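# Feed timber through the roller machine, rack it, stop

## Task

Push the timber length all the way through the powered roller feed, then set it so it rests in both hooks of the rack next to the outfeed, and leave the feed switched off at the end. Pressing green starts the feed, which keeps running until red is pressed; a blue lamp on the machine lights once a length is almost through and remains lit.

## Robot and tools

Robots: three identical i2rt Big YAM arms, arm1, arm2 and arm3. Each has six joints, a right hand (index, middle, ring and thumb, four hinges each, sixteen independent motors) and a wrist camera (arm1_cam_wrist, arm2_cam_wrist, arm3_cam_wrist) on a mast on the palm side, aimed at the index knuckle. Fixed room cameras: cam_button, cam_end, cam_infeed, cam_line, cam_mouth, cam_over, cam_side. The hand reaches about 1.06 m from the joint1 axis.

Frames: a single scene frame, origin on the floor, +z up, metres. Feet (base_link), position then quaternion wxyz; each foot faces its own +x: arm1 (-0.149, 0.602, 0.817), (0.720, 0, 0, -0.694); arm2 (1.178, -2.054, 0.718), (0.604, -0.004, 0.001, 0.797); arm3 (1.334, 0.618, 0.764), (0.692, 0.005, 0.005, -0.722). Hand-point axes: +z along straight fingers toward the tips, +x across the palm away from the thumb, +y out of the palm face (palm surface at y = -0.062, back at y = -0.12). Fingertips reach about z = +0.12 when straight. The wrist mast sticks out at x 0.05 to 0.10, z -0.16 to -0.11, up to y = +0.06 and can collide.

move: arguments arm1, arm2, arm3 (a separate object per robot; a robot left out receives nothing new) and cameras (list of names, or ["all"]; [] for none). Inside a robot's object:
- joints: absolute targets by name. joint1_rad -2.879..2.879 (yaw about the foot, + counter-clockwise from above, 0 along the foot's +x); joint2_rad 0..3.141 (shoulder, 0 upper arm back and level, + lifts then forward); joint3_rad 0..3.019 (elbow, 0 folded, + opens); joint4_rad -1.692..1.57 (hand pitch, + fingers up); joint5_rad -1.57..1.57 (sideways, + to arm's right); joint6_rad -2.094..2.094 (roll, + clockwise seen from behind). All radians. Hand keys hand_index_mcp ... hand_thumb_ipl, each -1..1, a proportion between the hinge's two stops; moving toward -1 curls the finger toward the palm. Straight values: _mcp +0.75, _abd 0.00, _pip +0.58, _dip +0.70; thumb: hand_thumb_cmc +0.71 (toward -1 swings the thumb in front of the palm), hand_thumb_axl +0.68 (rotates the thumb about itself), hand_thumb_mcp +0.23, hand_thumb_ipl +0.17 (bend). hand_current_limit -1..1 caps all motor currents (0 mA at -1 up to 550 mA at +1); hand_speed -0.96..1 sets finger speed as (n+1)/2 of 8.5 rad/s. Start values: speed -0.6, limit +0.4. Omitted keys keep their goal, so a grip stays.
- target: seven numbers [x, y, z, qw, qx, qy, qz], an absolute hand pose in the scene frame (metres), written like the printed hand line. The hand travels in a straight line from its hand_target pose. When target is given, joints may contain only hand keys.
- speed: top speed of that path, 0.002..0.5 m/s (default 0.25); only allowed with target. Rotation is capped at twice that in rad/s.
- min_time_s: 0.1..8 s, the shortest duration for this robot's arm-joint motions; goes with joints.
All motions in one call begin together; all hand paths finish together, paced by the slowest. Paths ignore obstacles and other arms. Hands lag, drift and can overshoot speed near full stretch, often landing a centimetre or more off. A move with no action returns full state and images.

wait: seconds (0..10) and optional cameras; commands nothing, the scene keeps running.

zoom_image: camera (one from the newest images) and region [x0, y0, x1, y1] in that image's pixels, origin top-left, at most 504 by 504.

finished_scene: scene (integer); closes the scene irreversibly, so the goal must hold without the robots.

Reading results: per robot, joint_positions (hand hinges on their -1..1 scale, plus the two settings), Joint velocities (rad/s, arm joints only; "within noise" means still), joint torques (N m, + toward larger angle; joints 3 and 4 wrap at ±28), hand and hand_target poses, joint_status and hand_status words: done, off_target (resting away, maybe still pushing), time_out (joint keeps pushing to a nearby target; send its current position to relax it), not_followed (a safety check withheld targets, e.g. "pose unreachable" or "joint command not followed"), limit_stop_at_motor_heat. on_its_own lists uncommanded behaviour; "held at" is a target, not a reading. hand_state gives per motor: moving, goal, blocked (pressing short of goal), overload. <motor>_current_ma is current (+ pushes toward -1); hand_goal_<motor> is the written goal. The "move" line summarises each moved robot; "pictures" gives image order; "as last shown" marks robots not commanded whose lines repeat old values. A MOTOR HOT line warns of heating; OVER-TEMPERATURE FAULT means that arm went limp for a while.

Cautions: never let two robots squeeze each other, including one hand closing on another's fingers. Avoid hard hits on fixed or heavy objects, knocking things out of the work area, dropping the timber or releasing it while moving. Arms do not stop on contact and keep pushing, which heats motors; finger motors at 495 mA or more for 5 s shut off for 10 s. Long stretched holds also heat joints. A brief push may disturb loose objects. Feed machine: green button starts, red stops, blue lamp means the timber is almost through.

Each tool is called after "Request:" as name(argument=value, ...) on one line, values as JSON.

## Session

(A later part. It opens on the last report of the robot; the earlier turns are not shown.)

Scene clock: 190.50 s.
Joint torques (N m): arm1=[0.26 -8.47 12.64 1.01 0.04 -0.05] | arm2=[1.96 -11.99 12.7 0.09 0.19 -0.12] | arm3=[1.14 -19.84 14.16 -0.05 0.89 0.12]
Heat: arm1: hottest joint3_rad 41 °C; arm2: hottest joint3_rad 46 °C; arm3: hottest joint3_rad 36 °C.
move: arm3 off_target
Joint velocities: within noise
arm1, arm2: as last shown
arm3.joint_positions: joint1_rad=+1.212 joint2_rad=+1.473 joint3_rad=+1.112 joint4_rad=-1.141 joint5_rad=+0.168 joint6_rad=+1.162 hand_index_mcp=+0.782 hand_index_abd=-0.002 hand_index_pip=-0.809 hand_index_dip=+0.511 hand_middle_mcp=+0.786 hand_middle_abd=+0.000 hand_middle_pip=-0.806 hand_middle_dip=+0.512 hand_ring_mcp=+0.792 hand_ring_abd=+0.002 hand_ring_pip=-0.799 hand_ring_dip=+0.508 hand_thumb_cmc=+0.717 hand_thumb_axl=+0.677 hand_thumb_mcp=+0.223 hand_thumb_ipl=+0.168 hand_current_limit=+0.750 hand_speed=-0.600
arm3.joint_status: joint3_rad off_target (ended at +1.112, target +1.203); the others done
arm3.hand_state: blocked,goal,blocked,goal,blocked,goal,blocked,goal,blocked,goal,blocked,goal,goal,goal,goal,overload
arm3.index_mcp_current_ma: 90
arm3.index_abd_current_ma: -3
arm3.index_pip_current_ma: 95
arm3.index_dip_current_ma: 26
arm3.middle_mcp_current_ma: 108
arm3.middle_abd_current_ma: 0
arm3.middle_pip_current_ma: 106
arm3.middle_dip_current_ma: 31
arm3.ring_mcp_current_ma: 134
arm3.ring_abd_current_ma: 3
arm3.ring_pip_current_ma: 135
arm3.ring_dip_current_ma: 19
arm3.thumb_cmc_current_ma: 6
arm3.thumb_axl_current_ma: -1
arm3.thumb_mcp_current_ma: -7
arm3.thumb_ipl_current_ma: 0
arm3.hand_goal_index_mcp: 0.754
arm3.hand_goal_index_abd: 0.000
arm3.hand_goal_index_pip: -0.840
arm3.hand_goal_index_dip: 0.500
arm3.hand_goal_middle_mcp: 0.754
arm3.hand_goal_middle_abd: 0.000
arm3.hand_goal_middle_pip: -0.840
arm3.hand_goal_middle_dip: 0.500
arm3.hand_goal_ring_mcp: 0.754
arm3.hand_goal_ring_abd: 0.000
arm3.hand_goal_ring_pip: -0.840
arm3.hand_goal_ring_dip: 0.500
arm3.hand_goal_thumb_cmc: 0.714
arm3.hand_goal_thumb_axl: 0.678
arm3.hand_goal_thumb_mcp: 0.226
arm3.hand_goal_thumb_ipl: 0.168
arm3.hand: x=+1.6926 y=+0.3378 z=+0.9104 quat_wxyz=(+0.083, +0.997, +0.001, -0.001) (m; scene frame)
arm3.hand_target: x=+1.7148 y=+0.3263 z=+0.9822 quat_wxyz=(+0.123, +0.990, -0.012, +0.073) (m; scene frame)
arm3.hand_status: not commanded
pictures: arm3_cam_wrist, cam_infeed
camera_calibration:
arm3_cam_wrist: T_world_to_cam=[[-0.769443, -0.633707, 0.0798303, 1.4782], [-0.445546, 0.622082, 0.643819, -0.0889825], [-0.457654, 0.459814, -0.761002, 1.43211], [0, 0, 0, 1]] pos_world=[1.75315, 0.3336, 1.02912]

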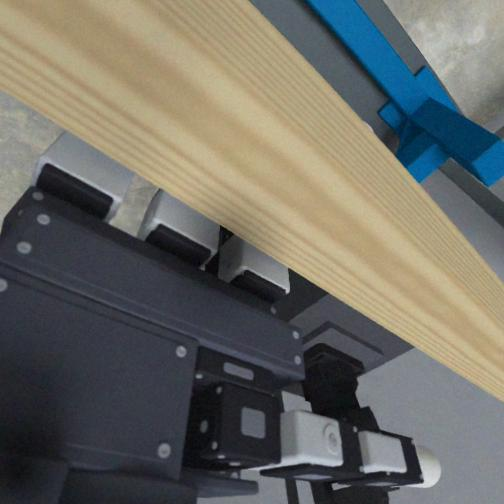

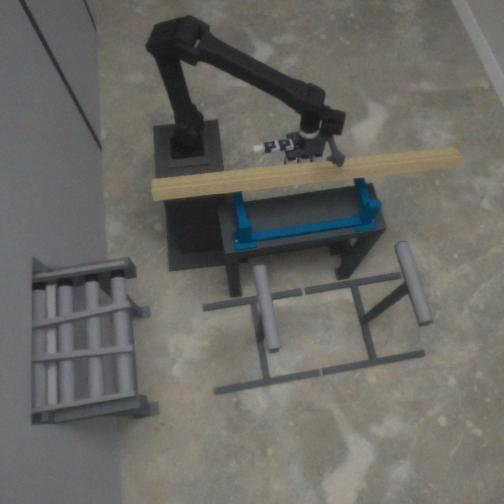

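Request:
move(arm3={"joints": {"joint1_rad": 0.623, "joint2_rad": 1.297, "joint3_rad": 1.141, "joint4_rad": -1.08, "joint5_rad": 0.105, "joint6_rad": 0.583}, "min_time_s": 3}, cameras=["cam_infeed"])

Request:
move(arm3={"joints": {"joint1_rad": 0.236, "joint2_rad": 1.497, "joint3_rad": 1.357, "joint4_rad": -1.045, "joint5_rad": 0.047, "joint6_rad": 0.195}, "min_time_s": 2.5}, cameras=["cam_infeed", "cam_line"])

Scene clock: 221.53 s.
Joint torques (N m): arm1=[0.38 -8.59 12.62 0.99 0.05 -0.05] | arm2=[1.67 -11.99 12.68 0.02 0.17 -0.11] | arm3=[0.79 -20.01 11.03 1.8 0.36 -0.09]
Heat: arm1: hottest joint3_rad 41 °C; arm2: hottest joint3_rad 46 °C; arm3: hottest joint3_rad 43 °C.
move: arm3 done
Joint velocities: within noise
arm1, arm2: as last shown
arm3.joint_positions: joint1_rad=+0.624 joint2_rad=+1.384 joint3_rad=+1.097 joint4_rad=-1.116 joint5_rad=+0.100 joint6_rad=+0.594 hand_index_mcp=+0.782 hand_index_abd=-0.001 hand_index_pip=-0.809 hand_index_dip=+0.511 hand_middle_mcp=+0.786 hand_middle_abd=+0.000 hand_middle_pip=-0.806 hand_middle_dip=+0.512 hand_ring_mcp=+0.792 hand_ring_abd=+0.002 hand_ring_pip=-0.799 hand_ring_dip=+0.508 hand_thumb_cmc=+0.717 hand_thumb_axl=+0.677 hand_thumb_mcp=+0.223 hand_thumb_ipl=+0.168 hand_current_limit=+0.750 hand_speed=-0.600
arm3.joint_status: all done
arm3.hand_state: blocked,goal,blocked,goal,blocked,goal,blocked,goal,blocked,goal,blocked,goal,goal,goal,goal,overload
arm3.index_mcp_current_ma: 90
arm3.index_abd_current_ma: -2
arm3.index_pip_current_ma: 95
arm3.index_dip_current_ma: 27
arm3.middle_mcp_current_ma: 109
arm3.middle_abd_current_ma: 0
arm3.middle_pip_current_ma: 106
arm3.middle_dip_current_ma: 31
arm3.ring_mcp_current_ma: 134
arm3.ring_abd_current_ma: 3
arm3.ring_pip_current_ma: 135
arm3.ring_dip_current_ma: 19
arm3.thumb_cmc_current_ma: 6
arm3.thumb_axl_current_ma: -1
arm3.thumb_mcp_current_ma: -7
arm3.thumb_ipl_current_ma: 0
arm3.hand_goal_index_mcp: 0.754
arm3.hand_goal_index_abd: 0.000
arm3.hand_goal_index_pip: -0.840
arm3.hand_goal_index_dip: 0.500
arm3.hand_goal_middle_mcp: 0.754
arm3.hand_goal_middle_abd: 0.000
arm3.hand_goal_middle_pip: -0.840
arm3.hand_goal_middle_dip: 0.500
arm3.hand_goal_ring_mcp: 0.754
arm3.hand_goal_ring_abd: 0.000
arm3.hand_goal_ring_pip: -0.840
arm3.hand_goal_ring_dip: 0.500
arm3.hand_goal_thumb_cmc: 0.714
arm3.hand_goal_thumb_axl: 0.678
arm3.hand_goal_thumb_mcp: 0.226
arm3.hand_goal_thumb_ipl: 0.168
arm3.hand: x=+1.5282 y=+0.1667 z=+0.9377 quat_wxyz=(+0.090, +0.996, -0.011, +0.005) (m; scene frame)
arm3.hand_target: x=+1.5355 y=+0.1532 z=+1.0043 quat_wxyz=(+0.160, +0.986, -0.011, +0.048) (m; scene frame)
arm3.hand_status: not commanded
pictures: cam_infeed

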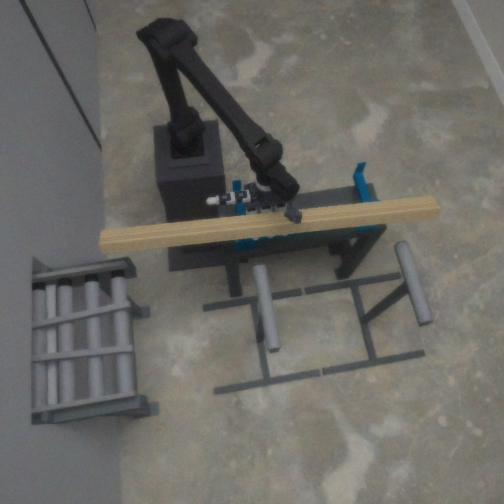

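Scene clock: 226.57 s.
Joint torques (N m): arm1=[0.26 -8.41 12.6 0.99 0.05 -0.05] | arm2=[1.73 -12.1 12.7 0.06 0.18 -0.11] | arm3=[0.79 -19.14 15.87 2.03 0.09 -0.09]
Heat: arm1: hottest joint3_rad 41 °C; arm2: hottest joint3_rad 46 °C; arm3: hottest joint3_rad 44 °C.
move: arm3 time_out
Joint velocities: within noise
arm1.joint_positions: joint1_rad=+0.114 joint2_rad=+1.203 joint3_rad=+0.894 joint4_rad=-1.172 joint5_rad=+0.035 joint6_rad=+0.172 hand_index_mcp=+0.757 hand_index_abd=+0.001 hand_index_pip=-0.654 hand_index_dip=+0.693 hand_middle_mcp=+0.758 hand_middle_abd=+0.001 hand_middle_pip=-0.654 hand_middle_dip=+0.693 hand_ring_mcp=+0.757 hand_ring_abd=+0.001 hand_ring_pip=-0.654 hand_ring_dip=+0.693 hand_thumb_cmc=+0.718 hand_thumb_axl=+0.677 hand_thumb_mcp=+0.224 hand_thumb_ipl=+0.168 hand_current_limit=+0.750 hand_speed=-0.600
arm1.joint_status: not commanded
arm1.hand_state: goal,goal,goal,goal,goal,goal,goal,goal,goal,goal,goal,goal,goal,goal,goal,goal
arm1.index_mcp_current_ma: 0
arm1.index_abd_current_ma: 0
arm1.index_pip_current_ma: 1
arm1.index_dip_current_ma: 0
arm1.middle_mcp_current_ma: 1
arm1.middle_abd_current_ma: 0
arm1.middle_pip_current_ma: 1
arm1.middle_dip_current_ma: 0
arm1.ring_mcp_current_ma: 0
arm1.ring_abd_current_ma: 0
arm1.ring_pip_current_ma: 1
arm1.ring_dip_current_ma: 0
arm1.thumb_cmc_current_ma: 0
arm1.thumb_axl_current_ma: 0
arm1.thumb_mcp_current_ma: 0
arm1.thumb_ipl_current_ma: 0
arm1.hand_goal_index_mcp: 0.754
arm1.hand_goal_index_abd: 0.000
arm1.hand_goal_index_pip: -0.660
arm1.hand_goal_index_dip: 0.690
arm1.hand_goal_middle_mcp: 0.754
arm1.hand_goal_middle_abd: 0.000
arm1.hand_goal_middle_pip: -0.660
arm1.hand_goal_middle_dip: 0.690
arm1.hand_goal_ring_mcp: 0.754
arm1.hand_goal_ring_abd: 0.000
arm1.hand_goal_ring_pip: -0.660
arm1.hand_goal_ring_dip: 0.690
arm1.hand_goal_thumb_cmc: 0.714
arm1.hand_goal_thumb_axl: 0.678
arm1.hand_goal_thumb_mcp: 0.226
arm1.hand_goal_thumb_ipl: 0.168
arm1.hand: x=-0.1288 y=+0.1856 z=+0.9709 quat_wxyz=(+0.047, +0.999, -0.011, -0.010) (m; scene frame)
arm1.hand_target: x=-0.1200 y=+0.1653 z=+0.9984 quat_wxyz=(+0.081, +0.997, -0.002, -0.003) (m; scene frame)
arm1.hand_status: not commanded
arm2.joint_positions: joint1_rad=+0.277 joint2_rad=+1.500 joint3_rad=+1.457 joint4_rad=-1.566 joint5_rad=+0.006 joint6_rad=+1.351 hand_index_mcp=+0.755 hand_index_abd=+0.001 hand_index_pip=+0.577 hand_index_dip=+0.696 hand_middle_mcp=-0.187 hand_middle_abd=+0.001 hand_middle_pip=-0.598 hand_middle_dip=+0.203 hand_ring_mcp=-0.187 hand_ring_abd=+0.001 hand_ring_pip=-0.598 hand_ring_dip=+0.202 hand_thumb_cmc=+0.716 hand_thumb_axl=+0.677 hand_thumb_mcp=+0.223 hand_thumb_ipl=+0.168 hand_current_limit=+0.750 hand_speed=-0.600
arm2.joint_status: not commanded
arm2.hand_state: goal,goal,goal,goal,goal,goal,goal,goal,goal,goal,goal,goal,goal,goal,goal,goal
arm2.index_mcp_current_ma: 0
arm2.index_abd_current_ma: 0
arm2.index_pip_current_ma: 0
arm2.index_dip_current_ma: 0
arm2.middle_mcp_current_ma: 10
arm2.middle_abd_current_ma: 0
arm2.middle_pip_current_ma: 1
arm2.middle_dip_current_ma: 1
arm2.ring_mcp_current_ma: 10
arm2.ring_abd_current_ma: 0
arm2.ring_pip_current_ma: 1
arm2.ring_dip_current_ma: 1
arm2.thumb_cmc_current_ma: 0
arm2.thumb_axl_current_ma: 0
arm2.thumb_mcp_current_ma: -1
arm2.thumb_ipl_current_ma: 0
arm2.hand_goal_index_mcp: 0.754
arm2.hand_goal_index_abd: 0.000
arm2.hand_goal_index_pip: 0.576
arm2.hand_goal_index_dip: 0.696
arm2.hand_goal_middle_mcp: -0.200
arm2.hand_goal_middle_abd: 0.000
arm2.hand_goal_middle_pip: -0.600
arm2.hand_goal_middle_dip: 0.200
arm2.hand_goal_ring_mcp: -0.200
arm2.hand_goal_ring_abd: 0.000
arm2.hand_goal_ring_pip: -0.600
arm2.hand_goal_ring_dip: 0.200
arm2.hand_goal_thumb_cmc: 0.714
arm2.hand_goal_thumb_axl: 0.678
arm2.hand_goal_thumb_mcp: 0.226
arm2.hand_goal_thumb_ipl: 0.168
arm2.hand: x=+1.0266 y=-1.6377 z=+0.9647 quat_wxyz=(+0.021, +0.389, +0.921, -0.010) (m; scene frame)
arm2.hand_target: x=+1.0155 y=-1.6297 z=+0.9789 quat_wxyz=(+0.008, +0.381, +0.925, -0.003) (m; scene frame)
arm2.hand_status: not commanded
arm3.joint_positions: joint1_rad=+0.236 joint2_rad=+1.540 joint3_rad=+1.253 joint4_rad=-1.081 joint5_rad=+0.048 joint6_rad=+0.205 hand_index_mcp=+0.782 hand_index_abd=-0.001 hand_index_pip=-0.809 hand_index_dip=+0.511 hand_middle_mcp=+0.786 hand_middle_abd=+0.000 hand_middle_pip=-0.806 hand_middle_dip=+0.512 hand_ring_mcp=+0.792 hand_ring_abd=+0.002 hand_ring_pip=-0.799 hand_ring_dip=+0.508 hand_thumb_cmc=+0.717 hand_thumb_axl=+0.677 hand_thumb_mcp=+0.223 hand_thumb_ipl=+0.168 hand_current_limit=+0.750 hand_speed=-0.600
arm3.joint_status: joint3_rad time_out (moved +0.156 of +0.260); the others done
arm3.hand_state: blocked,goal,blocked,goal,blocked,goal,blocked,goal,blocked,goal,blocked,goal,goal,goal,goal,overload
arm3.index_mcp_current_ma: 90
arm3.index_abd_current_ma: -2
arm3.index_pip_current_ma: 95
arm3.index_dip_current_ma: 27
arm3.middle_mcp_current_ma: 109
arm3.middle_abd_current_ma: 0
arm3.middle_pip_current_ma: 106
arm3.middle_dip_current_ma: 31
arm3.ring_mcp_current_ma: 134
arm3.ring_abd_current_ma: 3
arm3.ring_pip_current_ma: 135
arm3.ring_dip_current_ma: 19
arm3.thumb_cmc_current_ma: 6
arm3.thumb_axl_current_ma: -1
arm3.thumb_mcp_current_ma: -7
arm3.thumb_ipl_current_ma: 0
arm3.hand_goal_index_mcp: 0.754
arm3.hand_goal_index_abd: 0.000
arm3.hand_goal_index_pip: -0.840
arm3.hand_goal_index_dip: 0.500
arm3.hand_goal_middle_mcp: 0.754
arm3.hand_goal_middle_abd: 0.000
arm3.hand_goal_middle_pip: -0.840
arm3.hand_goal_middle_dip: 0.500
arm3.hand_goal_ring_mcp: 0.754
arm3.hand_goal_ring_abd: 0.000
arm3.hand_goal_ring_pip: -0.840
arm3.hand_goal_ring_dip: 0.500
arm3.hand_goal_thumb_cmc: 0.714
arm3.hand_goal_thumb_axl: 0.678
arm3.hand_goal_thumb_mcp: 0.226
arm3.hand_goal_thumb_ipl: 0.168
arm3.on_its_own: joint3_rad reads +1.253 and still pushes toward +1.357 since a time_out
arm3.hand: x=+1.3963 y=+0.0456 z=+0.9341 quat_wxyz=(+0.097, +0.995, -0.008, -0.003) (m; scene frame)
arm3.hand_target: x=+1.4037 y=+0.0101 z=+1.0176 quat_wxyz=(+0.186, +0.982, -0.006, +0.014) (m; scene frame)
arm3.hand_status: not commanded
pictures: cam_infeed, cam_line

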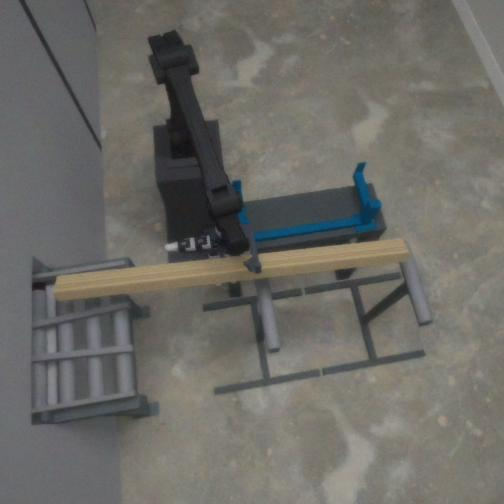

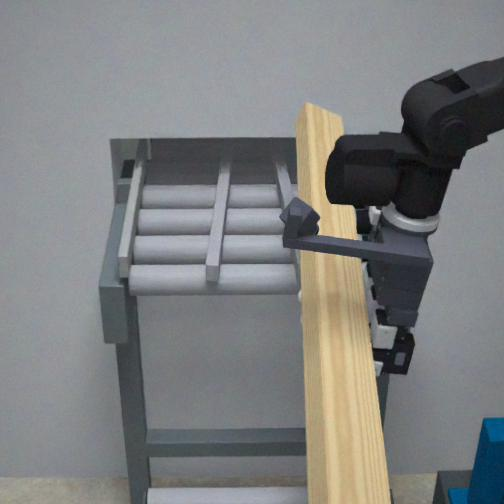

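Request:
move(arm3={"joints": {"joint1_rad": 0.106, "joint2_rad": 1.689, "joint3_rad": 1.558, "joint4_rad": -1.023, "joint5_rad": 0.027, "joint6_rad": 0.062}, "min_time_s": 2}, cameras=["cam_line", "cam_mouth", "cam_infeed"])

Scene clock: 271.77 s.
Joint torques (N m): arm1=[0.32 -8.47 12.68 0.98 0.03 -0.05] | arm2=[1.85 -11.99 12.79 0.17 0.2 -0.11] | arm3=[0.32 -23.24 15.99 2.14 -0.04 -0.1]
Heat: arm1: hottest joint3_rad 42 °C; arm2: hottest joint3_rad 47 °C; arm3: hottest joint3_rad 51 °C.
move: arm3 time_out
Joint velocities: within noise
arm1, arm2: as last shown
arm3.joint_positions: joint1_rad=+0.112 joint2_rad=+1.740 joint3_rad=+1.451 joint4_rad=-1.061 joint5_rad=+0.030 joint6_rad=+0.071 hand_index_mcp=+0.782 hand_index_abd=-0.001 hand_index_pip=-0.809 hand_index_dip=+0.511 hand_middle_mcp=+0.786 hand_middle_abd=+0.000 hand_middle_pip=-0.806 hand_middle_dip=+0.512 hand_ring_mcp=+0.792 hand_ring_abd=+0.002 hand_ring_pip=-0.799 hand_ring_dip=+0.508 hand_thumb_cmc=+0.717 hand_thumb_axl=+0.677 hand_thumb_mcp=+0.223 hand_thumb_ipl=+0.168 hand_current_limit=+0.750 hand_speed=-0.600
arm3.joint_status: joint3_rad time_out (moved +0.198 of +0.305); the others done
arm3.hand_state: blocked,goal,blocked,goal,blocked,goal,blocked,goal,blocked,goal,blocked,goal,goal,goal,goal,overload
arm3.index_mcp_current_ma: 90
arm3.index_abd_current_ma: -2
arm3.index_pip_current_ma: 95
arm3.index_dip_current_ma: 27
arm3.middle_mcp_current_ma: 109
arm3.middle_abd_current_ma: 0
arm3.middle_pip_current_ma: 106
arm3.middle_dip_current_ma: 31
arm3.ring_mcp_current_ma: 134
arm3.ring_abd_current_ma: 3
arm3.ring_pip_current_ma: 135
arm3.ring_dip_current_ma: 19
arm3.thumb_cmc_current_ma: 6
arm3.thumb_axl_current_ma: -1
arm3.thumb_mcp_current_ma: -7
arm3.thumb_ipl_current_ma: 0
arm3.hand_goal_index_mcp: 0.754
arm3.hand_goal_index_abd: 0.000
arm3.hand_goal_index_pip: -0.840
arm3.hand_goal_index_dip: 0.500
arm3.hand_goal_middle_mcp: 0.754
arm3.hand_goal_middle_abd: 0.000
arm3.hand_goal_middle_pip: -0.840
arm3.hand_goal_middle_dip: 0.500
arm3.hand_goal_ring_mcp: 0.754
arm3.hand_goal_ring_abd: 0.000
arm3.hand_goal_ring_pip: -0.840
arm3.hand_goal_ring_dip: 0.500
arm3.hand_goal_thumb_cmc: 0.714
arm3.hand_goal_thumb_axl: 0.678
arm3.hand_goal_thumb_mcp: 0.226
arm3.hand_goal_thumb_ipl: 0.168
arm3.on_its_own: joint3_rad reads +1.451 and still pushes toward +1.558 since a time_out
arm3.hand: x=+1.3449 y=-0.0393 z=+0.9158 quat_wxyz=(+0.104, +0.995, -0.003, -0.007) (m; scene frame)
arm3.hand_target: x=+1.3450 y=-0.0754 z=+1.0101 quat_wxyz=(+0.200, +0.980, -0.002, +0.000) (m; scene frame)
arm3.hand_status: not commanded
pictures: cam_infeed, cam_line, cam_mouth

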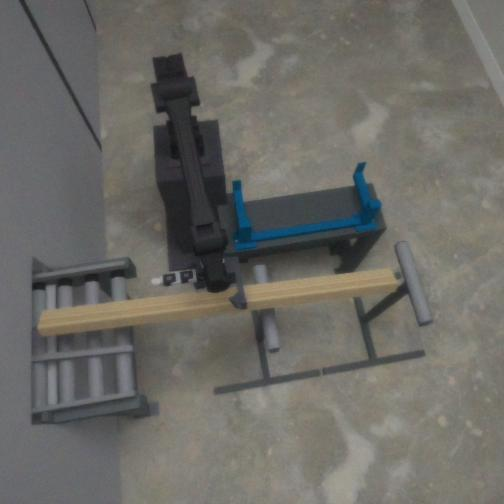

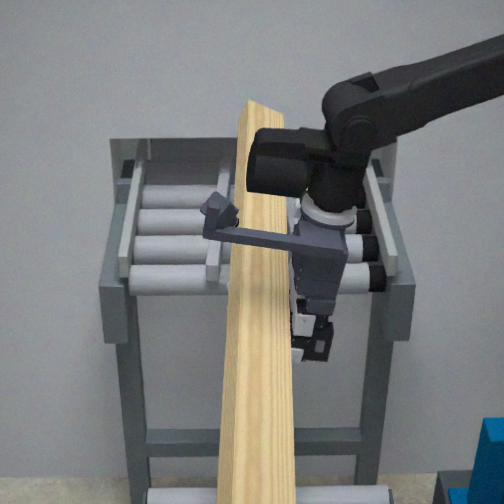

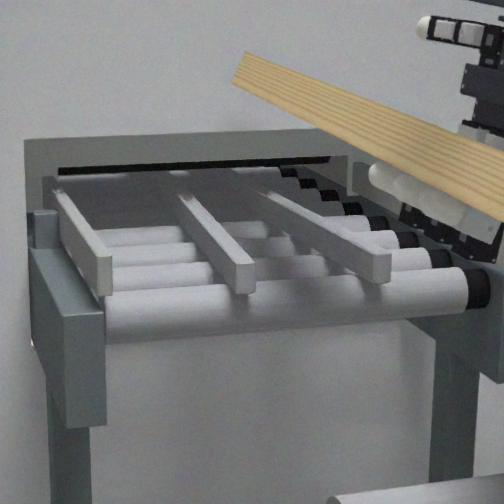

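Request:
move(arm3={"joints": {"joint1_rad": 0.106, "joint2_rad": 1.780, "joint3_rad": 1.447, "joint4_rad": -0.862, "joint5_rad": 0.027, "joint6_rad": 0.032}, "min_time_s": 1.5}, cameras=["cam_line", "cam_mouth"])

Scene clock: 328.30 s.
Joint torques (N m): arm1=[0.38 -8.59 12.63 0.96 0.04 -0.04] | arm2=[1.55 -12.04 12.72 0.1 0.17 -0.12] | arm3=[0.21 -24.59 11 2.28 -0.01 -0.1]
Heat: arm1: hottest joint3_rad 42 °C; arm2: hottest joint3_rad 47 °C; arm3: hottest joint3_rad 48 °C.
move: arm3 done
Joint velocities: within noise
arm1, arm2: as last shown
arm3.joint_positions: joint1_rad=+0.112 joint2_rad=+1.838 joint3_rad=+1.399 joint4_rad=-0.903 joint5_rad=+0.030 joint6_rad=+0.042 hand_index_mcp=+0.782 hand_index_abd=-0.001 hand_index_pip=-0.809 hand_index_dip=+0.511 hand_middle_mcp=+0.786 hand_middle_abd=+0.000 hand_middle_pip=-0.806 hand_middle_dip=+0.512 hand_ring_mcp=+0.792 hand_ring_abd=+0.002 hand_ring_pip=-0.799 hand_ring_dip=+0.508 hand_thumb_cmc=+0.717 hand_thumb_axl=+0.677 hand_thumb_mcp=+0.223 hand_thumb_ipl=+0.168 hand_current_limit=+0.750 hand_speed=-0.600
arm3.joint_status: all done
arm3.hand_state: blocked,goal,blocked,goal,blocked,goal,blocked,goal,blocked,goal,blocked,goal,goal,goal,goal,overload
arm3.index_mcp_current_ma: 90
arm3.index_abd_current_ma: -2
arm3.index_pip_current_ma: 95
arm3.index_dip_current_ma: 27
arm3.middle_mcp_current_ma: 109
arm3.middle_abd_current_ma: 0
arm3.middle_pip_current_ma: 106
arm3.middle_dip_current_ma: 31
arm3.ring_mcp_current_ma: 134
arm3.ring_abd_current_ma: 3
arm3.ring_pip_current_ma: 135
arm3.ring_dip_current_ma: 19
arm3.thumb_cmc_current_ma: 6
arm3.thumb_axl_current_ma: -1
arm3.thumb_mcp_current_ma: -7
arm3.thumb_ipl_current_ma: 0
arm3.hand_goal_index_mcp: 0.754
arm3.hand_goal_index_abd: 0.000
arm3.hand_goal_index_pip: -0.840
arm3.hand_goal_index_dip: 0.500
arm3.hand_goal_middle_mcp: 0.754
arm3.hand_goal_middle_abd: 0.000
arm3.hand_goal_middle_pip: -0.840
arm3.hand_goal_middle_dip: 0.500
arm3.hand_goal_ring_mcp: 0.754
arm3.hand_goal_ring_abd: 0.000
arm3.hand_goal_ring_pip: -0.840
arm3.hand_goal_ring_dip: 0.500
arm3.hand_goal_thumb_cmc: 0.714
arm3.hand_goal_thumb_axl: 0.678
arm3.hand_goal_thumb_mcp: 0.226
arm3.hand_goal_thumb_ipl: 0.168
arm3.hand: x=+1.3486 y=-0.0550 z=+0.8485 quat_wxyz=(+0.107, +0.994, +0.012, -0.008) (m; scene frame)
arm3.hand_target: x=+1.3474 y=-0.0820 z=+0.9166 quat_wxyz=(+0.179, +0.984, +0.013, -0.004) (m; scene frame)
arm3.hand_status: not commanded
pictures: cam_line, cam_mouth

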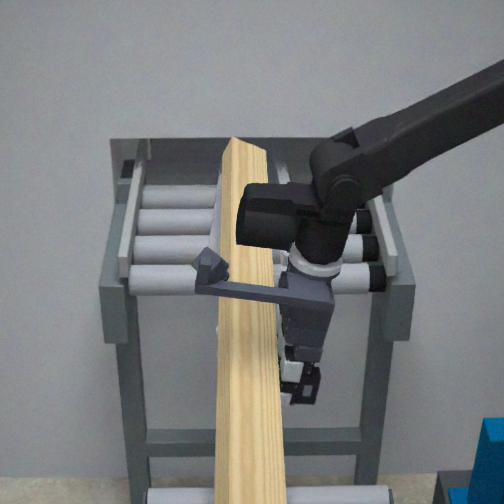

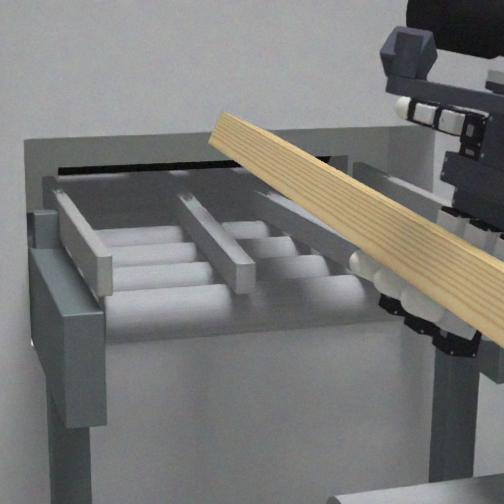

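Request:
move(arm3={"joints": {"joint1_rad": 0.106, "joint2_rad": 1.815, "joint3_rad": 1.38, "joint4_rad": -0.795, "joint5_rad": 0.027, "joint6_rad": 0.030}, "min_time_s": 1.2}, cameras=["cam_line", "cam_mouth"])

Scene clock: 343.10 s.
Joint torques (N m): arm1=[0.32 -8.53 12.59 1.03 0.06 -0.04] | arm2=[1.96 -12.16 12.71 0.06 0.16 -0.12] | arm3=[0.5 -23.71 10.21 2.22 -0.02 -0.1]
Heat: arm1: hottest joint3_rad 42 °C; arm2: hottest joint3_rad 48 °C; arm3: hottest joint3_rad 48 °C.
move: arm3 done
Joint velocities: within noise
arm1, arm2: as last shown
arm3.joint_positions: joint1_rad=+0.112 joint2_rad=+1.865 joint3_rad=+1.338 joint4_rad=-0.834 joint5_rad=+0.030 joint6_rad=+0.040 hand_index_mcp=+0.782 hand_index_abd=-0.001 hand_index_pip=-0.809 hand_index_dip=+0.511 hand_middle_mcp=+0.786 hand_middle_abd=+0.000 hand_middle_pip=-0.806 hand_middle_dip=+0.512 hand_ring_mcp=+0.792 hand_ring_abd=+0.002 hand_ring_pip=-0.799 hand_ring_dip=+0.508 hand_thumb_cmc=+0.717 hand_thumb_axl=+0.677 hand_thumb_mcp=+0.223 hand_thumb_ipl=+0.168 hand_current_limit=+0.750 hand_speed=-0.600
arm3.joint_status: all done
arm3.hand_state: blocked,goal,blocked,goal,blocked,goal,blocked,goal,blocked,goal,blocked,goal,goal,goal,goal,overload
arm3.index_mcp_current_ma: 90
arm3.index_abd_current_ma: -2
arm3.index_pip_current_ma: 95
arm3.index_dip_current_ma: 27
arm3.middle_mcp_current_ma: 109
arm3.middle_abd_current_ma: 0
arm3.middle_pip_current_ma: 106
arm3.middle_dip_current_ma: 31
arm3.ring_mcp_current_ma: 134
arm3.ring_abd_current_ma: 3
arm3.ring_pip_current_ma: 135
arm3.ring_dip_current_ma: 19
arm3.thumb_cmc_current_ma: 6
arm3.thumb_axl_current_ma: -1
arm3.thumb_mcp_current_ma: -7
arm3.thumb_ipl_current_ma: 0
arm3.hand_goal_index_mcp: 0.754
arm3.hand_goal_index_abd: 0.000
arm3.hand_goal_index_pip: -0.840
arm3.hand_goal_index_dip: 0.500
arm3.hand_goal_middle_mcp: 0.754
arm3.hand_goal_middle_abd: 0.000
arm3.hand_goal_middle_pip: -0.840
arm3.hand_goal_middle_dip: 0.500
arm3.hand_goal_ring_mcp: 0.754
arm3.hand_goal_ring_abd: 0.000
arm3.hand_goal_ring_pip: -0.840
arm3.hand_goal_ring_dip: 0.500
arm3.hand_goal_thumb_cmc: 0.714
arm3.hand_goal_thumb_axl: 0.678
arm3.hand_goal_thumb_mcp: 0.226
arm3.hand_goal_thumb_ipl: 0.168
arm3.hand: x=+1.3480 y=-0.0438 z=+0.8112 quat_wxyz=(+0.098, +0.995, +0.013, -0.009) (m; scene frame)
arm3.hand_target: x=+1.3471 y=-0.0725 z=+0.8706 quat_wxyz=(+0.163, +0.986, +0.014, -0.005) (m; scene frame)
arm3.hand_status: not commanded
pictures: cam_line, cam_mouth

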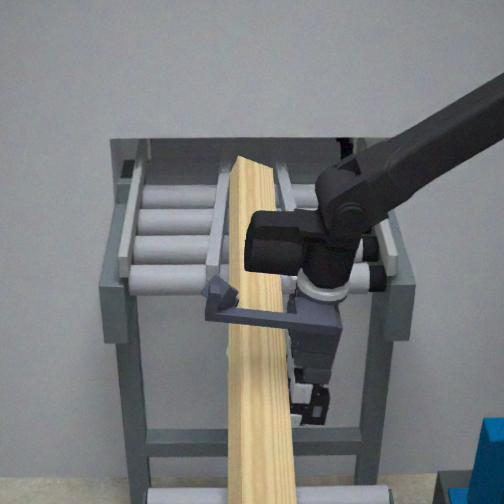

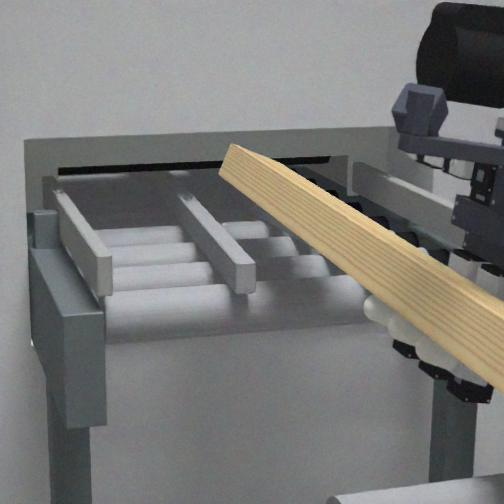

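Request:
move(arm3={"joints": {"joint1_rad": 0.106, "joint2_rad": 1.874, "joint3_rad": 1.332, "joint4_rad": -0.712, "joint5_rad": 0.027, "joint6_rad": 0.026}, "min_time_s": 1.2}, cameras=["cam_line", "cam_mouth"])

Scene clock: 357.90 s.
Joint torques (N m): arm1=[0.32 -8.64 12.62 0.95 0.04 -0.03] | arm2=[1.79 -12.04 12.72 0.08 0.18 -0.1] | arm3=[0.26 -23.65 9.36 2.06 0.04 -0.09]
Heat: arm1: hottest joint3_rad 42 °C; arm2: hottest joint3_rad 48 °C; arm3: hottest joint3_rad 47 °C.
move: arm3 done
Joint velocities: within noise
arm1, arm2: as last shown
arm3.joint_positions: joint1_rad=+0.112 joint2_rad=+1.922 joint3_rad=+1.293 joint4_rad=-0.750 joint5_rad=+0.028 joint6_rad=+0.037 hand_index_mcp=+0.782 hand_index_abd=-0.001 hand_index_pip=-0.809 hand_index_dip=+0.511 hand_middle_mcp=+0.786 hand_middle_abd=+0.000 hand_middle_pip=-0.806 hand_middle_dip=+0.512 hand_ring_mcp=+0.792 hand_ring_abd=+0.002 hand_ring_pip=-0.799 hand_ring_dip=+0.508 hand_thumb_cmc=+0.717 hand_thumb_axl=+0.677 hand_thumb_mcp=+0.223 hand_thumb_ipl=+0.168 hand_current_limit=+0.750 hand_speed=-0.600
arm3.joint_status: all done
arm3.hand_state: blocked,goal,blocked,goal,blocked,goal,blocked,goal,blocked,goal,blocked,goal,goal,goal,goal,overload
arm3.index_mcp_current_ma: 90
arm3.index_abd_current_ma: -2
arm3.index_pip_current_ma: 95
arm3.index_dip_current_ma: 27
arm3.middle_mcp_current_ma: 109
arm3.middle_abd_current_ma: 0
arm3.middle_pip_current_ma: 106
arm3.middle_dip_current_ma: 31
arm3.ring_mcp_current_ma: 134
arm3.ring_abd_current_ma: 3
arm3.ring_pip_current_ma: 135
arm3.ring_dip_current_ma: 19
arm3.thumb_cmc_current_ma: 6
arm3.thumb_axl_current_ma: -1
arm3.thumb_mcp_current_ma: -7
arm3.thumb_ipl_current_ma: 0
arm3.hand_goal_index_mcp: 0.754
arm3.hand_goal_index_abd: 0.000
arm3.hand_goal_index_pip: -0.840
arm3.hand_goal_index_dip: 0.500
arm3.hand_goal_middle_mcp: 0.754
arm3.hand_goal_middle_abd: 0.000
arm3.hand_goal_middle_pip: -0.840
arm3.hand_goal_middle_dip: 0.500
arm3.hand_goal_ring_mcp: 0.754
arm3.hand_goal_ring_abd: 0.000
arm3.hand_goal_ring_pip: -0.840
arm3.hand_goal_ring_dip: 0.500
arm3.hand_goal_thumb_cmc: 0.714
arm3.hand_goal_thumb_axl: 0.678
arm3.hand_goal_thumb_mcp: 0.226
arm3.hand_goal_thumb_ipl: 0.168
arm3.hand: x=+1.3482 y=-0.0375 z=+0.7662 quat_wxyz=(+0.089, +0.996, +0.014, -0.008) (m; scene frame)
arm3.hand_target: x=+1.3471 y=-0.0678 z=+0.8200 quat_wxyz=(+0.151, +0.988, +0.016, -0.006) (m; scene frame)
arm3.hand_status: not commanded
pictures: cam_line, cam_mouth

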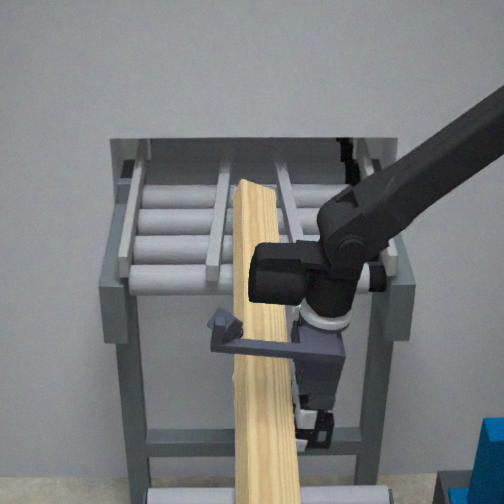

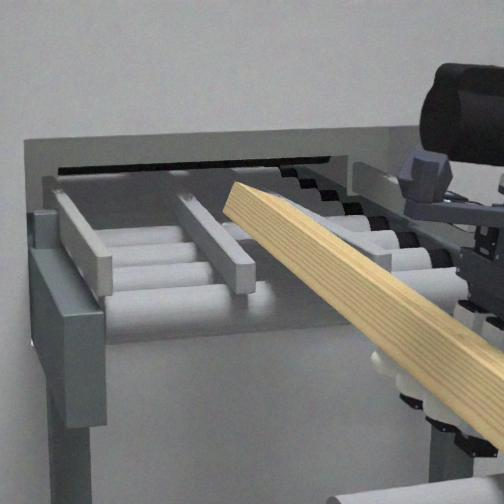

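Request:
move(arm3={"joints": {"joint1_rad": 0.106, "joint2_rad": 1.932, "joint3_rad": 1.320, "joint4_rad": -0.652, "joint5_rad": 0.027, "joint6_rad": 0.022}, "min_time_s": 1.0}, cameras=["cam_mouth"])

Request:
move(arm3={"joints": {"joint1_rad": 0.106, "joint2_rad": 1.965, "joint3_rad": 1.312, "joint4_rad": -0.645, "joint5_rad": 0.027, "joint6_rad": 0.022}, "min_time_s": 0.8}, cameras=["cam_line", "cam_mouth"])

Scene clock: 371.43 s.
Joint torques (N m): arm1=[0.38 -8.64 12.64 0.96 0.03 -0.05] | arm2=[1.85 -11.99 12.72 0.06 0.17 -0.11] | arm3=[0.03 -21.36 8.57 2.11 0.11 -0.13]
Heat: arm1: hottest joint3_rad 43 °C; arm2: hottest joint3_rad 48 °C; arm3: hottest joint3_rad 46 °C.
move: arm3 done
Joint velocities: within noise
arm1, arm2: as last shown
arm3.joint_positions: joint1_rad=+0.112 joint2_rad=+1.945 joint3_rad=+1.292 joint4_rad=-0.688 joint5_rad=+0.027 joint6_rad=+0.042 hand_index_mcp=+0.787 hand_index_abd=-0.001 hand_index_pip=-0.808 hand_index_dip=+0.511 hand_middle_mcp=+0.786 hand_middle_abd=+0.000 hand_middle_pip=-0.807 hand_middle_dip=+0.512 hand_ring_mcp=+0.786 hand_ring_abd=+0.002 hand_ring_pip=-0.807 hand_ring_dip=+0.508 hand_thumb_cmc=+0.717 hand_thumb_axl=+0.677 hand_thumb_mcp=+0.223 hand_thumb_ipl=+0.168 hand_current_limit=+0.750 hand_speed=-0.600
arm3.joint_status: all done
arm3.hand_state: blocked,goal,blocked,goal,blocked,goal,blocked,goal,blocked,goal,blocked,goal,goal,goal,goal,overload
arm3.index_mcp_current_ma: 111
arm3.index_abd_current_ma: -1
arm3.index_pip_current_ma: 100
arm3.index_dip_current_ma: 29
arm3.middle_mcp_current_ma: 109
arm3.middle_abd_current_ma: 0
arm3.middle_pip_current_ma: 102
arm3.middle_dip_current_ma: 31
arm3.ring_mcp_current_ma: 109
arm3.ring_abd_current_ma: 3
arm3.ring_pip_current_ma: 102
arm3.ring_dip_current_ma: 19
arm3.thumb_cmc_current_ma: 6
arm3.thumb_axl_current_ma: -1
arm3.thumb_mcp_current_ma: -7
arm3.thumb_ipl_current_ma: 0
arm3.hand_goal_index_mcp: 0.754
arm3.hand_goal_index_abd: 0.000
arm3.hand_goal_index_pip: -0.840
arm3.hand_goal_index_dip: 0.500
arm3.hand_goal_middle_mcp: 0.754
arm3.hand_goal_middle_abd: 0.000
arm3.hand_goal_middle_pip: -0.840
arm3.hand_goal_middle_dip: 0.500
arm3.hand_goal_ring_mcp: 0.754
arm3.hand_goal_ring_abd: 0.000
arm3.hand_goal_ring_pip: -0.840
arm3.hand_goal_ring_dip: 0.500
arm3.hand_goal_thumb_cmc: 0.714
arm3.hand_goal_thumb_axl: 0.678
arm3.hand_goal_thumb_mcp: 0.226
arm3.hand_goal_thumb_ipl: 0.168
arm3.hand: x=+1.3488 y=-0.0475 z=+0.7588 quat_wxyz=(+0.107, +0.994, +0.012, -0.006) (m; scene frame)
arm3.hand_target: x=+1.3471 y=-0.0702 z=+0.7857 quat_wxyz=(+0.146, +0.989, +0.015, -0.006) (m; scene frame)
arm3.hand_status: not commanded
pictures: cam_mouth

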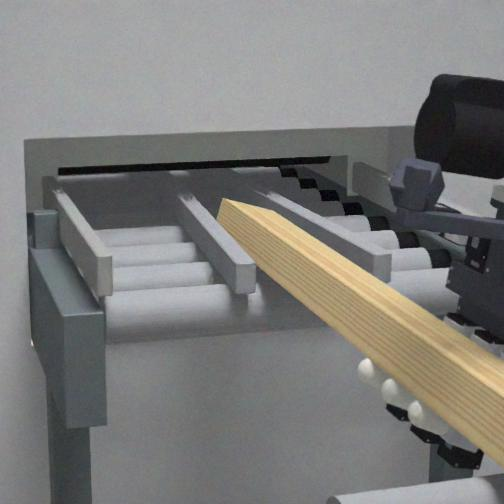

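Scene clock: 372.57 s.
Joint torques (N m): arm1=[0.44 -8.59 12.66 0.99 0.04 -0.03] | arm2=[1.85 -12.04 12.72 0.12 0.18 -0.11] | arm3=[0.26 -21.13 7.82 1.18 0.08 -0.15]
Heat: arm1: hottest joint3_rad 43 °C; arm2: hottest joint3_rad 48 °C; arm3: hottest joint3_rad 46 °C.
move: arm3 done
Joint velocities: within noise
arm1, arm2: as last shown
arm3.joint_positions: joint1_rad=+0.111 joint2_rad=+1.976 joint3_rad=+1.292 joint4_rad=-0.661 joint5_rad=+0.027 joint6_rad=+0.039 hand_index_mcp=+0.787 hand_index_abd=-0.001 hand_index_pip=-0.808 hand_index_dip=+0.515 hand_middle_mcp=+0.785 hand_middle_abd=+0.000 hand_middle_pip=-0.808 hand_middle_dip=+0.512 hand_ring_mcp=+0.784 hand_ring_abd=+0.002 hand_ring_pip=-0.808 hand_ring_dip=+0.508 hand_thumb_cmc=+0.717 hand_thumb_axl=+0.677 hand_thumb_mcp=+0.223 hand_thumb_ipl=+0.168 hand_current_limit=+0.750 hand_speed=-0.600
arm3.joint_status: all done
arm3.hand_state: blocked,goal,blocked,goal,blocked,goal,blocked,goal,blocked,goal,blocked,goal,goal,goal,goal,overload
arm3.index_mcp_current_ma: 111
arm3.index_abd_current_ma: -1
arm3.index_pip_current_ma: 101
arm3.index_dip_current_ma: 39
arm3.middle_mcp_current_ma: 105
arm3.middle_abd_current_ma: 0
arm3.middle_pip_current_ma: 100
arm3.middle_dip_current_ma: 31
arm3.ring_mcp_current_ma: 98
arm3.ring_abd_current_ma: 3
arm3.ring_pip_current_ma: 99
arm3.ring_dip_current_ma: 19
arm3.thumb_cmc_current_ma: 6
arm3.thumb_axl_current_ma: -1
arm3.thumb_mcp_current_ma: -7
arm3.thumb_ipl_current_ma: 0
arm3.hand_goal_index_mcp: 0.754
arm3.hand_goal_index_abd: 0.000
arm3.hand_goal_index_pip: -0.840
arm3.hand_goal_index_dip: 0.500
arm3.hand_goal_middle_mcp: 0.754
arm3.hand_goal_middle_abd: 0.000
arm3.hand_goal_middle_pip: -0.840
arm3.hand_goal_middle_dip: 0.500
arm3.hand_goal_ring_mcp: 0.754
arm3.hand_goal_ring_abd: 0.000
arm3.hand_goal_ring_pip: -0.840
arm3.hand_goal_ring_dip: 0.500
arm3.hand_goal_thumb_cmc: 0.714
arm3.hand_goal_thumb_axl: 0.678
arm3.hand_goal_thumb_mcp: 0.226
arm3.hand_goal_thumb_ipl: 0.168
arm3.hand: x=+1.3482 y=-0.0493 z=+0.7429 quat_wxyz=(+0.106, +0.994, +0.013, -0.007) (m; scene frame)
arm3.hand_target: x=+1.3465 y=-0.0641 z=+0.7608 quat_wxyz=(+0.129, +0.991, +0.017, -0.007) (m; scene frame)
arm3.hand_status: not commanded
pictures: cam_line, cam_mouth

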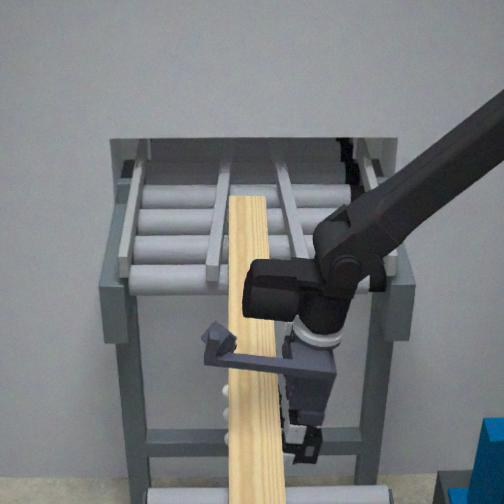

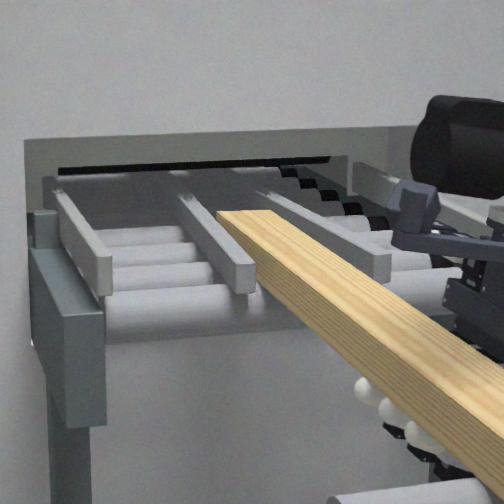

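Request:
move(arm3={"joints": {"joint1_rad": 0.106, "joint2_rad": 2.000, "joint3_rad": 1.290, "joint4_rad": -0.665, "joint5_rad": 0.027, "joint6_rad": 0.022}, "min_time_s": 0.8}, cameras=["cam_line", "cam_mouth"])

Scene clock: 382.80 s.
Joint torques (N m): arm1=[0.38 -8.59 12.63 0.95 0.05 -0.03] | arm2=[2.08 -11.99 12.74 0.03 0.19 -0.1] | arm3=[0.32 -18.78 6.42 0.18 0.08 -0.12]
Heat: arm1: hottest joint3_rad 43 °C; arm2: hottest joint3_rad 48 °C; arm3: hottest joint3_rad 44 °C.
move: arm3 done
Joint velocities: within noise
arm1, arm2: as last shown
arm3.joint_positions: joint1_rad=+0.111 joint2_rad=+1.982 joint3_rad=+1.287 joint4_rad=-0.661 joint5_rad=+0.027 joint6_rad=+0.034 hand_index_mcp=+0.770 hand_index_abd=-0.001 hand_index_pip=-0.819 hand_index_dip=+0.510 hand_middle_mcp=+0.768 hand_middle_abd=+0.000 hand_middle_pip=-0.823 hand_middle_dip=+0.509 hand_ring_mcp=+0.766 hand_ring_abd=+0.002 hand_ring_pip=-0.825 hand_ring_dip=+0.506 hand_thumb_cmc=+0.717 hand_thumb_axl=+0.677 hand_thumb_mcp=+0.223 hand_thumb_ipl=+0.168 hand_current_limit=+0.750 hand_speed=-0.600
arm3.joint_status: all done
arm3.hand_state: goal,goal,blocked,goal,goal,goal,goal,goal,goal,goal,goal,goal,goal,goal,goal,overload
arm3.index_mcp_current_ma: 47
arm3.index_abd_current_ma: -1
arm3.index_pip_current_ma: 60
arm3.index_dip_current_ma: 25
arm3.middle_mcp_current_ma: 41
arm3.middle_abd_current_ma: 0
arm3.middle_pip_current_ma: 47
arm3.middle_dip_current_ma: 21
arm3.ring_mcp_current_ma: 33
arm3.ring_abd_current_ma: 3
arm3.ring_pip_current_ma: 39
arm3.ring_dip_current_ma: 15
arm3.thumb_cmc_current_ma: 6
arm3.thumb_axl_current_ma: -1
arm3.thumb_mcp_current_ma: -7
arm3.thumb_ipl_current_ma: 0
arm3.hand_goal_index_mcp: 0.754
arm3.hand_goal_index_abd: 0.000
arm3.hand_goal_index_pip: -0.840
arm3.hand_goal_index_dip: 0.500
arm3.hand_goal_middle_mcp: 0.754
arm3.hand_goal_middle_abd: 0.000
arm3.hand_goal_middle_pip: -0.840
arm3.hand_goal_middle_dip: 0.500
arm3.hand_goal_ring_mcp: 0.754
arm3.hand_goal_ring_abd: 0.000
arm3.hand_goal_ring_pip: -0.840
arm3.hand_goal_ring_dip: 0.500
arm3.hand_goal_thumb_cmc: 0.714
arm3.hand_goal_thumb_axl: 0.678
arm3.hand_goal_thumb_mcp: 0.226
arm3.hand_goal_thumb_ipl: 0.168
arm3.hand: x=+1.3484 y=-0.0463 z=+0.7370 quat_wxyz=(+0.101, +0.995, +0.015, -0.007) (m; scene frame)
arm3.hand_target: x=+1.3463 y=-0.0443 z=+0.7264 quat_wxyz=(+0.091, +0.996, +0.020, -0.009) (m; scene frame)
arm3.hand_status: not commanded
pictures: cam_line, cam_mouth

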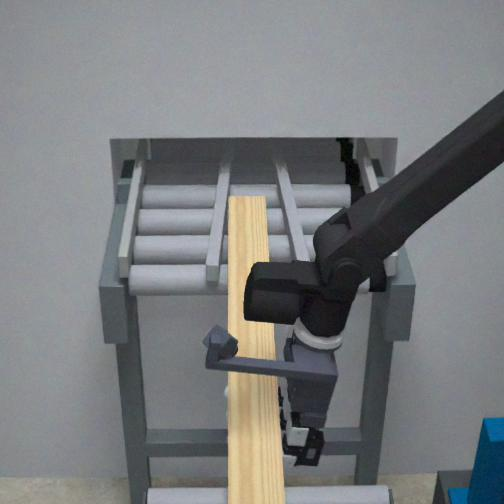

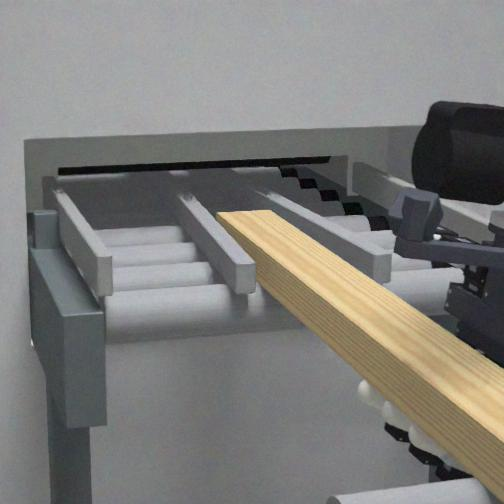

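Request:
move(arm3={"target": [1.349, -0.036, 0.718, 0.0872, 0.9962, 0, 0], "speed": 0.05}, cameras=["cam_line"])

Scene clock: 390.37 s.
Joint torques (N m): arm1=[0.21 -8.47 12.62 0.98 0.05 -0.05] | arm2=[1.9 -11.93 12.75 0.09 0.16 -0.11] | arm3=[1.03 -18.55 6.16 0.91 -0.05 0.13]
Heat: arm1: hottest joint3_rad 43 °C; arm2: hottest joint3_rad 48 °C; arm3: hottest joint3_rad 43 °C.
move: arm3 done
Joint velocities: within noise
arm1.joint_positions: joint1_rad=+0.114 joint2_rad=+1.203 joint3_rad=+0.894 joint4_rad=-1.172 joint5_rad=+0.035 joint6_rad=+0.172 hand_index_mcp=+0.757 hand_index_abd=+0.001 hand_index_pip=-0.654 hand_index_dip=+0.693 hand_middle_mcp=+0.758 hand_middle_abd=+0.001 hand_middle_pip=-0.654 hand_middle_dip=+0.693 hand_ring_mcp=+0.757 hand_ring_abd=+0.001 hand_ring_pip=-0.654 hand_ring_dip=+0.693 hand_thumb_cmc=+0.718 hand_thumb_axl=+0.677 hand_thumb_mcp=+0.224 hand_thumb_ipl=+0.168 hand_current_limit=+0.750 hand_speed=-0.600
arm1.joint_status: not commanded
arm1.hand_state: goal,goal,goal,goal,goal,goal,goal,goal,goal,goal,goal,goal,goal,goal,goal,goal
arm1.index_mcp_current_ma: 0
arm1.index_abd_current_ma: 0
arm1.index_pip_current_ma: 1
arm1.index_dip_current_ma: 0
arm1.middle_mcp_current_ma: 1
arm1.middle_abd_current_ma: 0
arm1.middle_pip_current_ma: 1
arm1.middle_dip_current_ma: 0
arm1.ring_mcp_current_ma: 0
arm1.ring_abd_current_ma: 0
arm1.ring_pip_current_ma: 1
arm1.ring_dip_current_ma: 0
arm1.thumb_cmc_current_ma: 0
arm1.thumb_axl_current_ma: 0
arm1.thumb_mcp_current_ma: 0
arm1.thumb_ipl_current_ma: 0
arm1.hand_goal_index_mcp: 0.754
arm1.hand_goal_index_abd: 0.000
arm1.hand_goal_index_pip: -0.660
arm1.hand_goal_index_dip: 0.690
arm1.hand_goal_middle_mcp: 0.754
arm1.hand_goal_middle_abd: 0.000
arm1.hand_goal_middle_pip: -0.660
arm1.hand_goal_middle_dip: 0.690
arm1.hand_goal_ring_mcp: 0.754
arm1.hand_goal_ring_abd: 0.000
arm1.hand_goal_ring_pip: -0.660
arm1.hand_goal_ring_dip: 0.690
arm1.hand_goal_thumb_cmc: 0.714
arm1.hand_goal_thumb_axl: 0.678
arm1.hand_goal_thumb_mcp: 0.226
arm1.hand_goal_thumb_ipl: 0.168
arm1.hand: x=-0.1288 y=+0.1856 z=+0.9709 quat_wxyz=(+0.047, +0.999, -0.011, -0.010) (m; scene frame)
arm1.hand_target: x=-0.1200 y=+0.1653 z=+0.9984 quat_wxyz=(+0.081, +0.997, -0.002, -0.003) (m; scene frame)
arm1.hand_status: not commanded
arm2.joint_positions: joint1_rad=+0.277 joint2_rad=+1.500 joint3_rad=+1.457 joint4_rad=-1.566 joint5_rad=+0.006 joint6_rad=+1.351 hand_index_mcp=+0.755 hand_index_abd=+0.001 hand_index_pip=+0.577 hand_index_dip=+0.696 hand_middle_mcp=-0.187 hand_middle_abd=+0.001 hand_middle_pip=-0.598 hand_middle_dip=+0.203 hand_ring_mcp=-0.187 hand_ring_abd=+0.001 hand_ring_pip=-0.598 hand_ring_dip=+0.202 hand_thumb_cmc=+0.716 hand_thumb_axl=+0.677 hand_thumb_mcp=+0.223 hand_thumb_ipl=+0.168 hand_current_limit=+0.750 hand_speed=-0.600
arm2.joint_status: not commanded
arm2.hand_state: goal,goal,goal,goal,goal,goal,goal,goal,goal,goal,goal,goal,goal,goal,goal,goal
arm2.index_mcp_current_ma: 0
arm2.index_abd_current_ma: 0
arm2.index_pip_current_ma: 0
arm2.index_dip_current_ma: 0
arm2.middle_mcp_current_ma: 10
arm2.middle_abd_current_ma: 0
arm2.middle_pip_current_ma: 1
arm2.middle_dip_current_ma: 1
arm2.ring_mcp_current_ma: 10
arm2.ring_abd_current_ma: 0
arm2.ring_pip_current_ma: 1
arm2.ring_dip_current_ma: 1
arm2.thumb_cmc_current_ma: 0
arm2.thumb_axl_current_ma: 0
arm2.thumb_mcp_current_ma: -1
arm2.thumb_ipl_current_ma: 0
arm2.hand_goal_index_mcp: 0.754
arm2.hand_goal_index_abd: 0.000
arm2.hand_goal_index_pip: 0.576
arm2.hand_goal_index_dip: 0.696
arm2.hand_goal_middle_mcp: -0.200
arm2.hand_goal_middle_abd: 0.000
arm2.hand_goal_middle_pip: -0.600
arm2.hand_goal_middle_dip: 0.200
arm2.hand_goal_ring_mcp: -0.200
arm2.hand_goal_ring_abd: 0.000
arm2.hand_goal_ring_pip: -0.600
arm2.hand_goal_ring_dip: 0.200
arm2.hand_goal_thumb_cmc: 0.714
arm2.hand_goal_thumb_axl: 0.678
arm2.hand_goal_thumb_mcp: 0.226
arm2.hand_goal_thumb_ipl: 0.168
arm2.hand: x=+1.0266 y=-1.6377 z=+0.9647 quat_wxyz=(+0.021, +0.389, +0.921, -0.010) (m; scene frame)
arm2.hand_target: x=+1.0155 y=-1.6297 z=+0.9789 quat_wxyz=(+0.008, +0.381, +0.925, -0.003) (m; scene frame)
arm2.hand_status: not commanded
arm3.joint_positions: joint1_rad=+0.111 joint2_rad=+1.982 joint3_rad=+1.265 joint4_rad=-0.661 joint5_rad=+0.018 joint6_rad=+0.057 hand_index_mcp=+0.761 hand_index_abd=-0.001 hand_index_pip=-0.832 hand_index_dip=+0.503 hand_middle_mcp=+0.761 hand_middle_abd=+0.000 hand_middle_pip=-0.832 hand_middle_dip=+0.503 hand_ring_mcp=+0.761 hand_ring_abd=+0.002 hand_ring_pip=-0.832 hand_ring_dip=+0.503 hand_thumb_cmc=+0.717 hand_thumb_axl=+0.677 hand_thumb_mcp=+0.223 hand_thumb_ipl=+0.168 hand_current_limit=+0.750 hand_speed=-0.600
arm3.joint_status: not commanded
arm3.hand_state: goal,goal,goal,goal,goal,goal,goal,goal,goal,goal,goal,goal,goal,goal,goal,overload
arm3.index_mcp_current_ma: 16
arm3.index_abd_current_ma: -1
arm3.index_pip_current_ma: 17
arm3.index_dip_current_ma: 6
arm3.middle_mcp_current_ma: 18
arm3.middle_abd_current_ma: 0
arm3.middle_pip_current_ma: 18
arm3.middle_dip_current_ma: 7
arm3.ring_mcp_current_ma: 17
arm3.ring_abd_current_ma: 3
arm3.ring_pip_current_ma: 18
arm3.ring_dip_current_ma: 6
arm3.thumb_cmc_current_ma: 6
arm3.thumb_axl_current_ma: -1
arm3.thumb_mcp_current_ma: -7
arm3.thumb_ipl_current_ma: 0
arm3.hand_goal_index_mcp: 0.754
arm3.hand_goal_index_abd: 0.000
arm3.hand_goal_index_pip: -0.840
arm3.hand_goal_index_dip: 0.500
arm3.hand_goal_middle_mcp: 0.754
arm3.hand_goal_middle_abd: 0.000
arm3.hand_goal_middle_pip: -0.840
arm3.hand_goal_middle_dip: 0.500
arm3.hand_goal_ring_mcp: 0.754
arm3.hand_goal_ring_abd: 0.000
arm3.hand_goal_ring_pip: -0.840
arm3.hand_goal_ring_dip: 0.500
arm3.hand_goal_thumb_cmc: 0.714
arm3.hand_goal_thumb_axl: 0.678
arm3.hand_goal_thumb_mcp: 0.226
arm3.hand_goal_thumb_ipl: 0.168
arm3.hand: x=+1.3473 y=-0.0355 z=+0.7277 quat_wxyz=(+0.090, +0.996, +0.004, -0.002) (m; scene frame)
arm3.hand_target: x=+1.3489 y=-0.0358 z=+0.7184 quat_wxyz=(+0.087, +0.996, -0.001, +0.000) (m; scene frame)
arm3.hand_status: done (0.010 m and 0.6 deg from the pose sent, 0.022 m and 2.5 deg at the start)
pictures: cam_line

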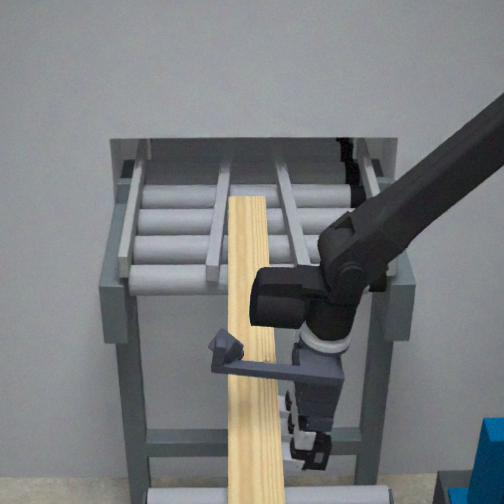

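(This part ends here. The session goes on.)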